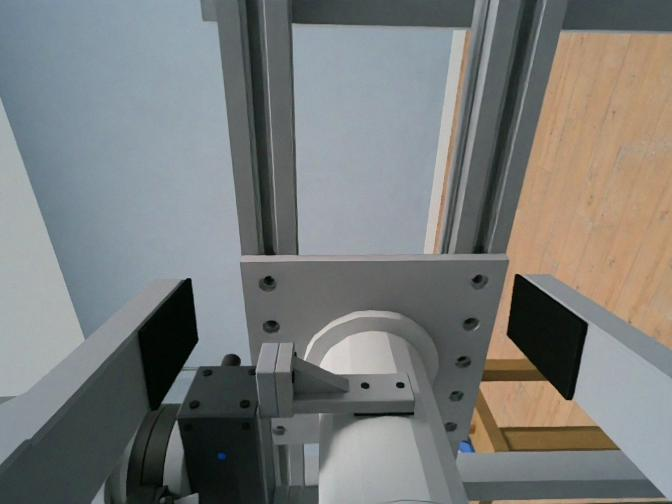

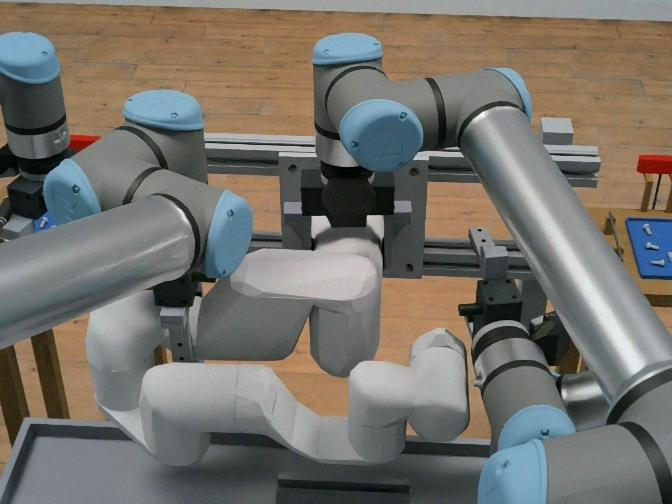

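Scaled by 6.300 from the camera's image (finer frame: 960x720).

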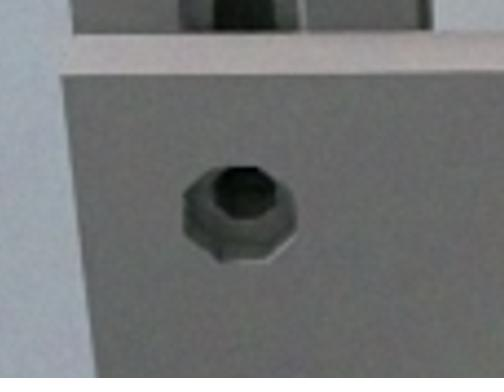

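Scaled by 6.300 from the camera's image (finer frame: 960x720).

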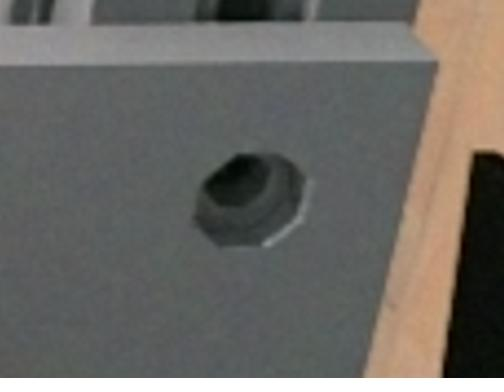

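Scaled by 6.300 from the camera's image (finer frame: 960x720).

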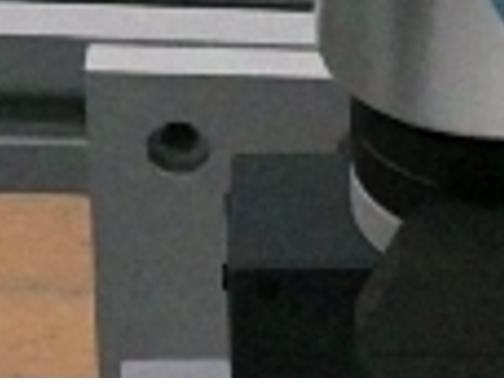

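>>> {"api": "zoom_image", "payload": {"camera": "arm2_cam_wrist", "region": [230, 295, 310, 355]}}

>>> {"api": "zoom_image", "payload": {"camera": "arm2_cam_wrist", "region": [430, 300, 510, 360]}}

>>> {"api": "zoom_image", "payload": {"camera": "arm2_cam_wrist", "region": [420, 350, 500, 410]}}

>>> {"api": "zoom_image", "payload": {"camera": "arm2_cam_wrist", "region": [420, 390, 500, 450]}}

>>> {"api": "zoom_image", "payload": {"camera": "cam_plate", "region": [375, 245, 455, 305]}}

>>> {"api": "zoom_image", "payload": {"camera": "arm2_cam_wrist", "region": [250, 405, 310, 450]}}

Scaled by 6.300 from the camera's image (finer frame: 960x720).

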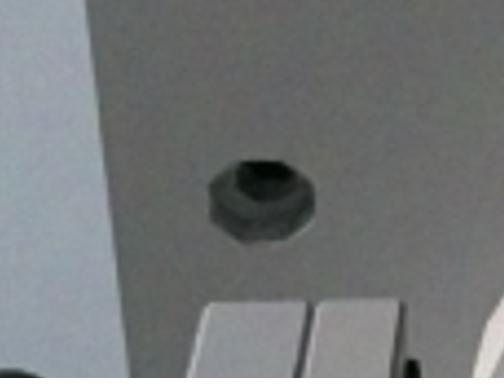

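Scaled by 6.300 from the camera's image (finer frame: 960x720).

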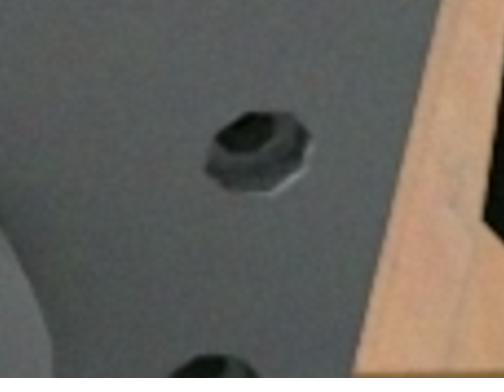

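Scaled by 6.300 from the camera's image (finer frame: 960x720).

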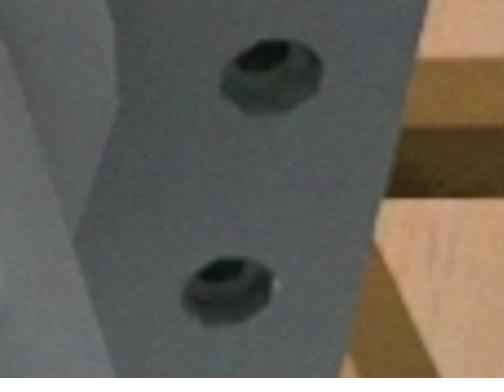

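Scaled by 6.300 from the camera's image (finer frame: 960x720).

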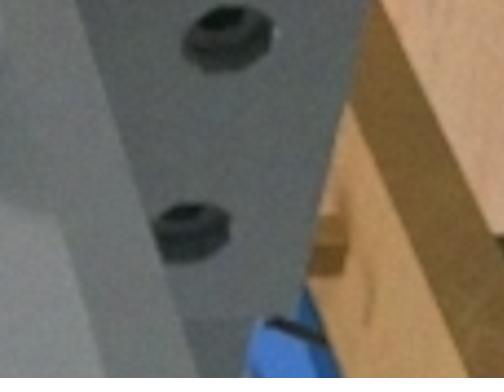

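Scaled by 6.300 from the camera's image (finer frame: 960x720).

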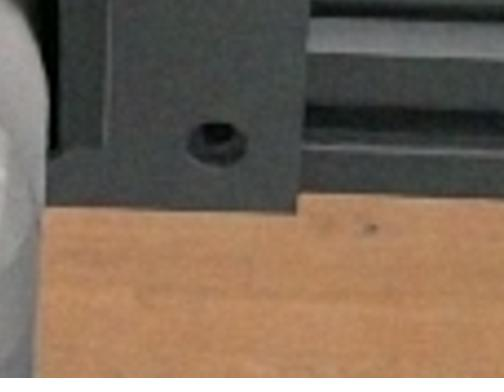

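Scaled by 8.400 from the camera's image (finer frame: 960x720).

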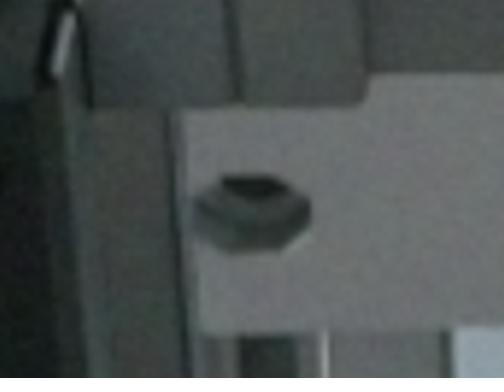

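>>> {"api": "zoom_image", "payload": {"camera": "cam_plate", "region": [375, 145, 455, 205]}}

>>> {"api": "zoom_image", "payload": {"camera": "cam_plate", "region": [190, 120, 350, 240]}}

>>> {"api": "zoom_image", "payload": {"camera": "cam_plate", "region": [420, 130, 620, 280]}}

Scaled by 6.300 from the camera's image (finer frame: 960x720).

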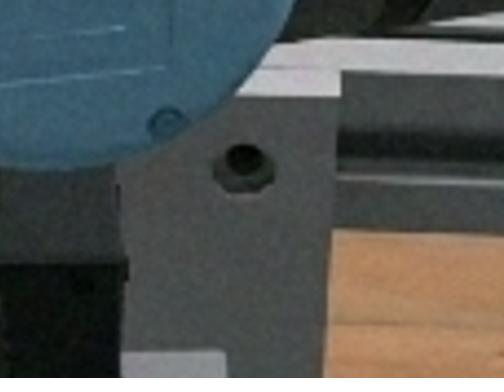

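Scaled by 3.150 from the camera's image (finer frame: 960x720).

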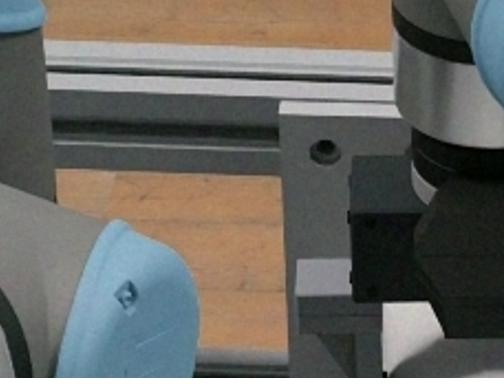

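Scaled by 2.520 from the camera's image (finer frame: 960x720).

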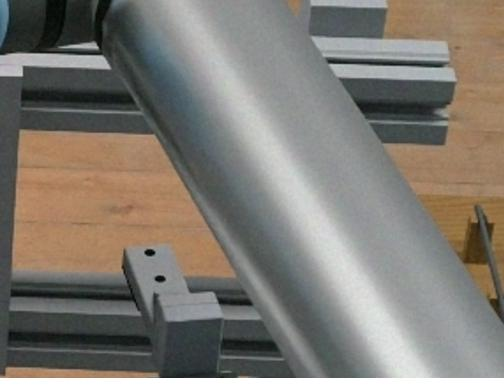

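>>> {"api": "move", "payload": {"arm3": {"target": [-0.2154, -0.2805, 1.0568, 0.0087, 0.7068, 0.7075, 0.0017], "speed": 0.004}, "arm4": {"target": [-0.0084, -0.1039, 1.0532, 0.00725, -0.0327, 0.9994, -0.0051], "speed": 0.004}}}

>>> {"api": "move", "payload": {"arm3": {"target": [-0.2154, -0.2805, 1.0596, 0.0057, 0.7068, 0.7075, -0.0013], "speed": 0.004}, "arm4": {"target": [-0.0084, -0.1039, 1.0542, 0.0030, -0.0327, 0.9995, -0.0050], "speed": 0.004}, "cameras": ["arm2_cam_wrist", "cam_plate"]}}

>>> {"api": "zoom_image", "payload": {"camera": "cam_plate", "region": [265, 145, 345, 205]}}

>>> {"api": "zoom_image", "payload": {"camera": "cam_plate", "region": [375, 145, 455, 205]}}

>>> {"api": "zoom_image", "payload": {"camera": "cam_plate", "region": [375, 245, 455, 305]}}

>>> {"api": "zoom_image", "payload": {"camera": "arm2_cam_wrist", "region": [230, 250, 310, 310]}}

>>> {"api": "zoom_image", "payload": {"camera": "arm2_cam_wrist", "region": [440, 250, 520, 310]}}

>>> {"api": "zoom_image", "payload": {"camera": "arm2_cam_wrist", "region": [250, 400, 330, 460]}}

>>> {"api": "zoom_image", "payload": {"camera": "arm2_cam_wrist", "region": [420, 380, 500, 440]}}

Scene clock: 167.50 s.
Joint torques (N m): arm1=[-6.38 -14.56 -56.22 -3.41 -1.28 -1.81] | arm2=[9.43 -78.41 -41.51 -2.37 2.99 -1.8] | arm3=[-1.18 -155.38 -89.16 -0.88 1.1 0.81] | arm4=[-8.68 -219.21 -104.6 -10.13 -16.76 -1.41]
Wrist force (N): arm1=[0.3 -0.6 0.4] | arm2=[1.4 0.7 -2.8] | arm3=[1.9 20.2 79.1] | arm4=[17.8 -7.4 65.4]
Wrist torque (N m): arm1=[-0.01 -0.11 -0.02] | arm2=[0.27 0.08 0.08] | arm3=[-1.04 13.55 -2.34] | arm4=[0.09 9.70 4.15]
Wrist force, peak (N): arm1=[0.1 -0.9 0.7] | arm2=[1.7 0.7 -3.1] | arm3=[-19.2 14.4 85.3] | arm4=[7.2 -42.5 71.7]
move: arm3 done; arm4 done
Joint velocities: within noise
arm1: as last shown
arm2.joint_positions: joint1_rad=+2.922 joint2_rad=-1.329 joint3_rad=+1.898 joint4_rad=-3.711 joint5_rad=-2.773 joint6_rad=-1.571 gripper_m=+0.120
arm2.joint_status: not commanded
arm2.hand: x=+0.1737 y=-0.1908 z=+1.0826 quat_wxyz=(-0.457, +0.544, -0.452, -0.539)
arm2.hand_target: x=+0.1737 y=-0.1908 z=+1.0826 quat_wxyz=(-0.457, +0.544, -0.452, -0.539)
arm2.hand_status: not commanded
arm3.joint_positions: joint1_rad=+2.631 joint2_rad=-1.090 joint3_rad=+1.391 joint4_rad=-1.881 joint5_rad=-1.594 joint6_rad=+1.078 gripper_m=+0.081
arm3.joint_status: not commanded
arm3.contact_limits: gripper_m 400 N at each pad
arm3.hand: x=-0.2154 y=-0.2805 z=+1.0568 quat_wxyz=(-0.009, -0.707, -0.707, -0.002)
arm3.hand_target: x=-0.2154 y=-0.2805 z=+1.0568 quat_wxyz=(-0.009, -0.707, -0.707, -0.002)
arm3.hand_status: done (0.000 m and 0.0 deg from the pose sent, 0.001 m and 0.0 deg at the start)
arm4.joint_positions: joint1_rad=+1.928 joint2_rad=-0.509 joint3_rad=+0.406 joint4_rad=-1.451 joint5_rad=-1.567 joint6_rad=+0.259 gripper_m=+0.098
arm4.joint_status: not commanded
arm4.contact_limits: gripper_m 400 N at each pad
arm4.hand: x=-0.0084 y=-0.1039 z=+1.0533 quat_wxyz=(-0.007, +0.033, -0.999, +0.005)
arm4.hand_target: x=-0.0084 y=-0.1039 z=+1.0532 quat_wxyz=(-0.007, +0.033, -0.999, +0.005)
arm4.hand_status: done (0.000 m and 0.0 deg from the pose sent, 0.002 m and 0.0 deg at the start)
pictures: none

Scene clock: 169.03 s.
Joint torques (N m): arm1=[-5.82 -14.84 -57.07 -3.43 -0.92 -1.79] | arm2=[10.47 -79.83 -42.13 -1.76 2.92 -1.89] | arm3=[5.93 -165.7 -86.5 -0.46 -1.92 1.34] | arm4=[-34.39 -231.86 -96.8 -11.44 -15.3 -7.13]
Wrist force (N): arm1=[0.3 -0.4 0.5] | arm2=[1.4 0.7 -3.0] | arm3=[-0.2 18.4 79.9] | arm4=[14.5 -5.0 64.7]
Wrist torque (N m): arm1=[0.03 -0.11 -0.01] | arm2=[0.26 0.07 0.08] | arm3=[-0.97 13.34 -2.32] | arm4=[0.11 9.80 4.42]
Wrist force, peak (N): arm1=[-0.4 -0.9 0.7] | arm2=[1.7 0.6 -3.1] | arm3=[0.0 19.0 80.7] | arm4=[17.9 -7.8 65.3]
move: arm3 done; arm4 done
Joint velocities: within noise
arm1, arm2: as last shown
arm3.joint_positions: joint1_rad=+2.629 joint2_rad=-1.090 joint3_rad=+1.386 joint4_rad=-1.871 joint5_rad=-1.586 joint6_rad=+1.075 gripper_m=+0.081
arm3.joint_status: not commanded
arm3.contact_limits: gripper_m 400 N at each pad
arm3.hand: x=-0.2154 y=-0.2805 z=+1.0596 quat_wxyz=(-0.006, -0.707, -0.707, +0.001)
arm3.hand_target: x=-0.2154 y=-0.2805 z=+1.0596 quat_wxyz=(-0.006, -0.707, -0.707, +0.001)
arm3.hand_status: done (0.000 m and 0.0 deg from the pose sent, 0.003 m and 0.5 deg at the start)
arm4.joint_positions: joint1_rad=+1.926 joint2_rad=-0.513 joint3_rad=+0.412 joint4_rad=-1.456 joint5_rad=-1.559 joint6_rad=+0.258 gripper_m=+0.098
arm4.joint_status: not commanded
arm4.contact_limits: gripper_m 400 N at each pad
arm4.hand: x=-0.0084 y=-0.1039 z=+1.0542 quat_wxyz=(-0.003, +0.033, -0.999, +0.005)
arm4.hand_target: x=-0.0084 y=-0.1039 z=+1.0542 quat_wxyz=(-0.003, +0.033, -0.999, +0.005)
arm4.hand_status: done (0.000 m and 0.0 deg from the pose sent, 0.001 m and 0.5 deg at the start)
Images, in order (width x height): arm2_cam_wrist 672x504, cam_plate 672x504.

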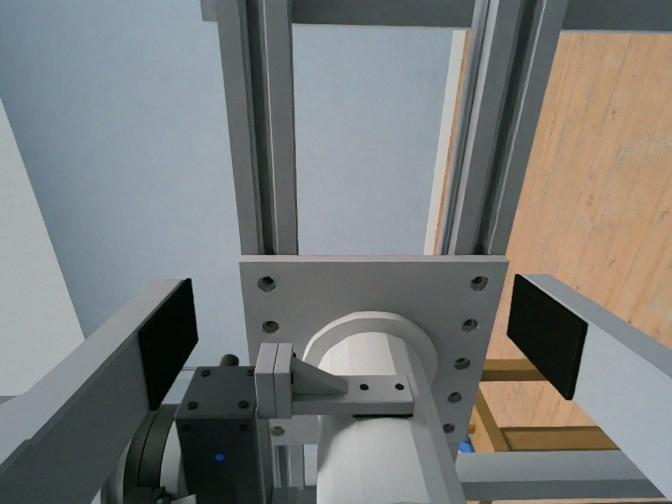

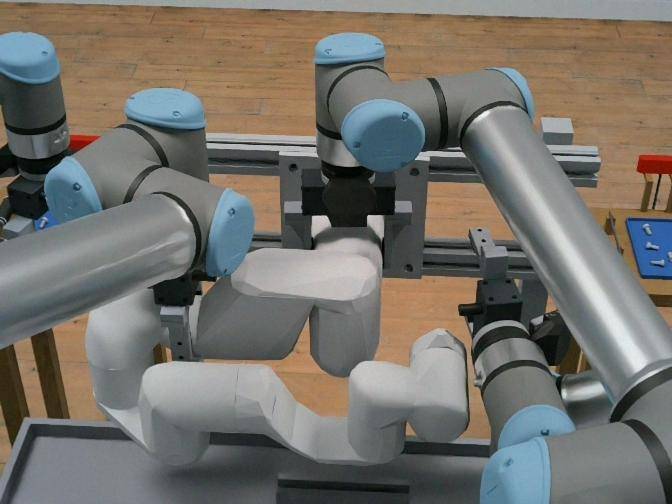

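Scaled by 6.300 from the camera's image (finer frame: 960x720).

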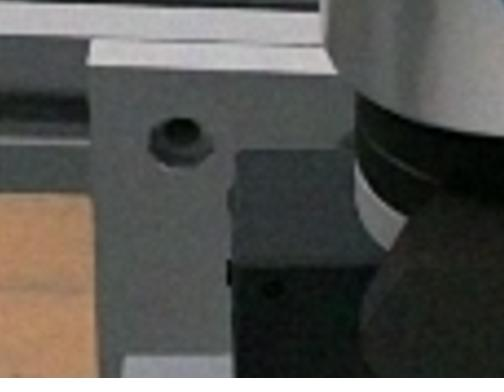

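Scaled by 6.300 from the camera's image (finer frame: 960x720).

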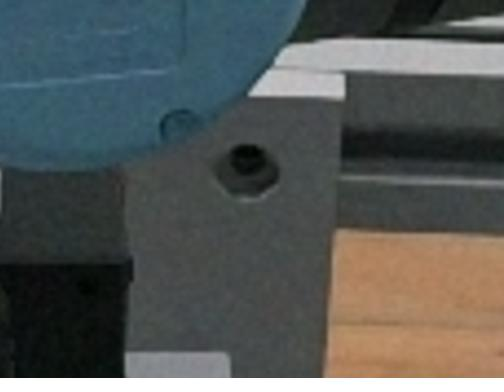

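Scaled by 6.300 from the camera's image (finer frame: 960x720).

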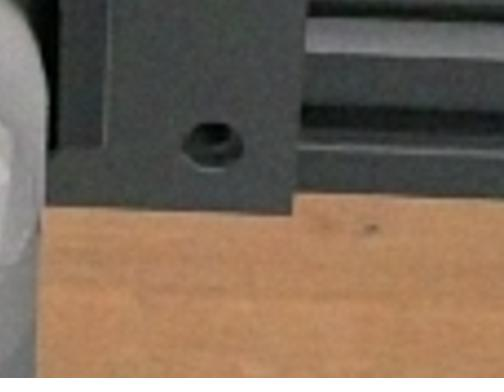

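Scaled by 6.300 from the camera's image (finer frame: 960x720).

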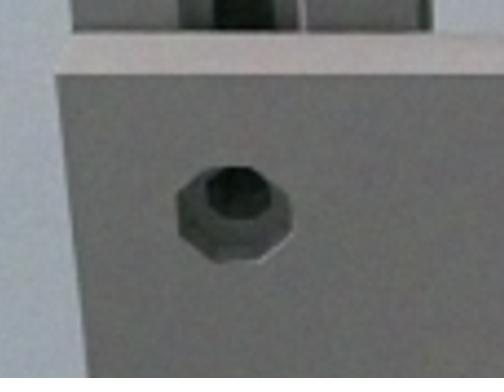

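Scaled by 6.300 from the camera's image (finer frame: 960x720).

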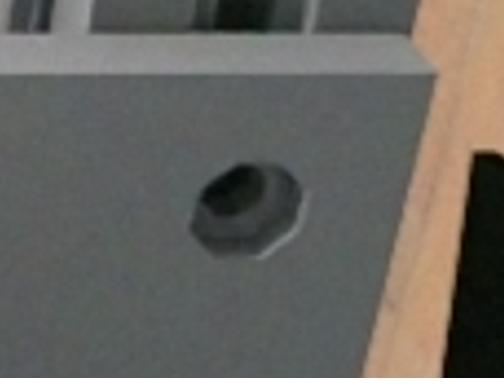

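Scaled by 6.300 from the camera's image (finer frame: 960x720).

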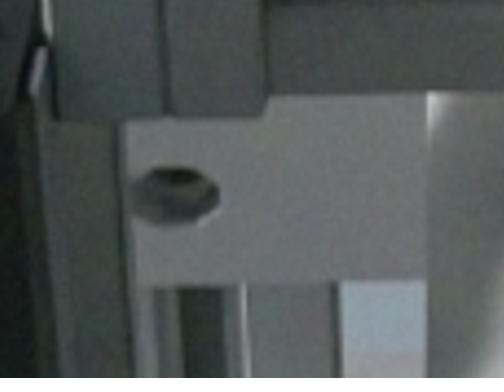

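Scaled by 6.300 from the camera's image (finer frame: 960x720).

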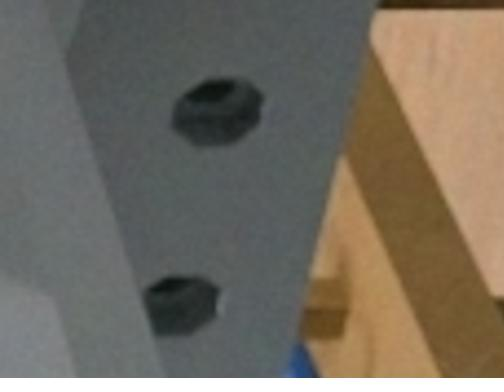

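>>> {"api": "move", "payload": {"arm2": {"joints": {"joint1_rad": 2.803, "joint2_rad": -1.6, "joint3_rad": 2.1, "joint4_rad": -3.642, "joint5_rad": -2.383, "joint6_rad": 1.571, "gripper_m": 0.02}, "min_time_s": 3}, "cameras": ["arm2_cam_wrist"]}}

>>> {"api": "move", "payload": {"arm2": {"joints": {"joint1_rad": 2.803, "joint2_rad": -1.442, "joint3_rad": 1.894, "joint4_rad": -3.594, "joint5_rad": -2.383, "joint6_rad": 1.571}, "min_time_s": 2}, "cameras": ["arm2_cam_wrist", "cam_plate"]}}

Scene clock: 178.00 s.
Joint torques (N m): arm1=[-5.63 -15.1 -56.86 -3.37 -0.77 -2.16] | arm2=[-9.17 -75.25 -35.18 0.66 3.39 2.41] | arm3=[17.18 -147.38 -80.71 -1.51 -4.12 2.58] | arm4=[-10.98 -215.83 -101.83 -7.09 -16.86 -3.75]
Wrist force (N): arm1=[0.2 -0.6 0.3] | arm2=[1.3 -0.5 -1.4] | arm3=[0.3 19.4 79.0] | arm4=[15.1 -5.9 64.6]
Wrist torque (N m): arm1=[-0.02 -0.11 -0.02] | arm2=[0.40 -0.02 0.21] | arm3=[-1.00 13.47 -2.40] | arm4=[0.13 9.74 4.50]
Wrist force, peak (N): arm1=[0.1 -1.1 0.5] | arm2=[4.1 -1.3 -1.0] | arm3=[-0.1 18.3 80.3] | arm4=[15.6 -5.9 65.5]
move: arm2 time_out
Joint velocities: within noise
arm1, arm3, arm4: as last shown
arm2.joint_positions: joint1_rad=+2.896 joint2_rad=-1.389 joint3_rad=+1.943 joint4_rad=-3.696 joint5_rad=-2.686 joint6_rad=-0.943 gripper_m=+0.020
arm2.joint_status: joint1_rad time_out (moved -0.026 of -0.119); joint2_rad time_out (moved -0.060 of -0.271); joint3_rad time_out (moved +0.045 of +0.202); joint4_rad time_out (moved +0.015 of +0.069); joint5_rad time_out (moved +0.087 of +0.390); joint6_rad time_out (moved +0.628 of +3.142); the others done
arm2.hand: x=+0.1863 y=-0.1839 z=+1.0979 quat_wxyz=(-0.248, +0.396, -0.587, -0.662)
arm2.hand_target: x=+0.1863 y=-0.1839 z=+1.0979 quat_wxyz=(-0.248, +0.396, -0.587, -0.662)
arm2.hand_status: not commanded
arm3.joint_positions: joint1_rad=+2.629 joint2_rad=-1.090 joint3_rad=+1.386 joint4_rad=-1.871 joint5_rad=-1.587 joint6_rad=+1.075 gripper_m=+0.081
arm3.contact_limits: gripper_m 400 N at each pad
arm4.contact_limits: gripper_m 400 N at each pad
led back after a hold (arm2 arm): the arm was led back toward your command in small steps, so it may still be short of it.
joint command not followed: on one or more control steps a check withheld the commanded joint targets of the arm2 arm, and it was not sent them on those steps.
cause: the commanded joint targets, or the way to them, would bring two parts of the arm too close to each other (its forearm (the part past joint 3) and its wrist camera, 3 mm apart when it was first held).
Images, in order (width x height): arm2_cam_wrist 672x504.

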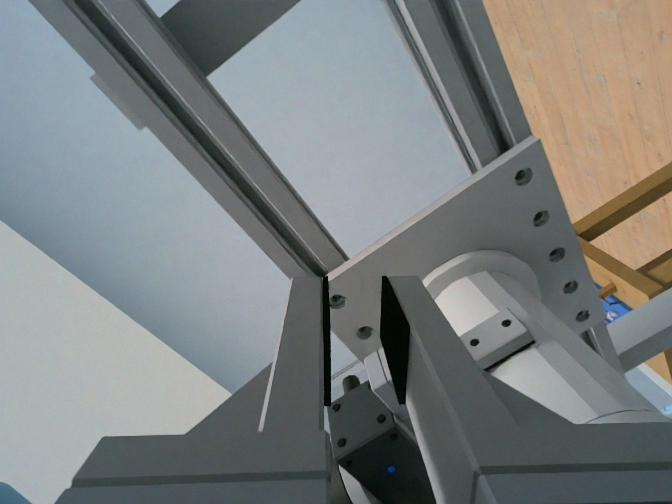

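not run: a stop came earlier in this reply.

>>> {"api": "move", "payload": {"arm2": {"joints": {"joint1_rad": 2.803, "joint2_rad": -1.6, "joint3_rad": 2.1, "joint4_rad": -3.642, "joint5_rad": -2.383, "joint6_rad": -4.712, "gripper_m": 0.02}, "min_time_s": 3}, "cameras": ["arm2_cam_wrist", "cam_plate"]}}

Scene clock: 181.87 s.
Joint torques (N m): arm1=[-3.29 -14.83 -56.01 -3.25 -0.91 -2.07] | arm2=[-1.36 -41.03 -44.1 -1.11 -0.3 0.01] | arm3=[19.02 -147.31 -79.97 -1.23 -4.59 2.55] | arm4=[-10.38 -217.02 -100.42 -7.18 -16.89 -3.88]
Wrist force (N): arm1=[0.1 -0.8 0.4] | arm2=[1.3 -3.2 -2.3] | arm3=[0.5 19.1 79.3] | arm4=[15.5 -5.8 64.9]
Wrist torque (N m): arm1=[-0.04 -0.08 -0.01] | arm2=[-0.47 -0.76 -0.27] | arm3=[-1.04 13.46 -2.40] | arm4=[0.12 9.68 4.50]
Wrist force, peak (N): arm1=[0.6 -0.9 0.6] | arm2=[1.3 -3.6 -2.7] | arm3=[0.6 19.4 79.6] | arm4=[15.8 -5.6 65.6]
move: arm2 done
Joint velocities: within noise
arm1, arm3, arm4: as last shown
arm2.joint_positions: joint1_rad=+2.803 joint2_rad=-1.600 joint3_rad=+2.100 joint4_rad=-3.642 joint5_rad=-2.383 joint6_rad=-4.712 gripper_m=+0.020
arm2.joint_status: all done
arm2.hand: x=+0.2363 y=-0.1812 z=+1.1348 quat_wxyz=(-0.595, +0.375, +0.601, +0.379)
arm2.hand_target: x=+0.2362 y=-0.1812 z=+1.1348 quat_wxyz=(-0.595, +0.375, +0.601, +0.379)
arm2.hand_status: not commanded
arm3.contact_limits: gripper_m 400 N at each pad
arm4.contact_limits: gripper_m 400 N at each pad
Images, in order (width x height): arm2_cam_wrist 672x504, cam_plate 672x504.

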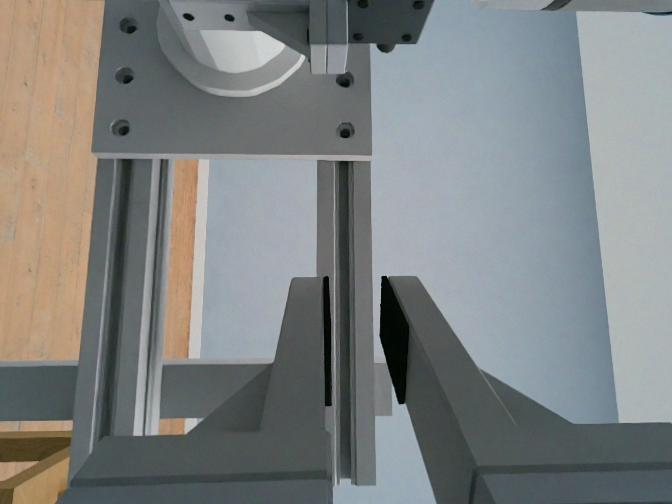

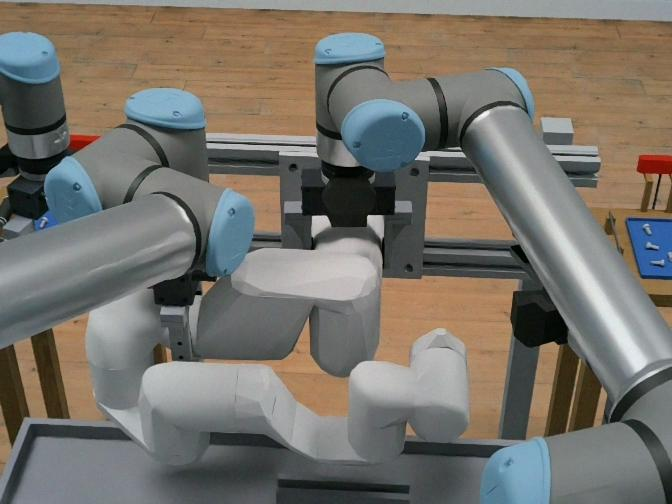

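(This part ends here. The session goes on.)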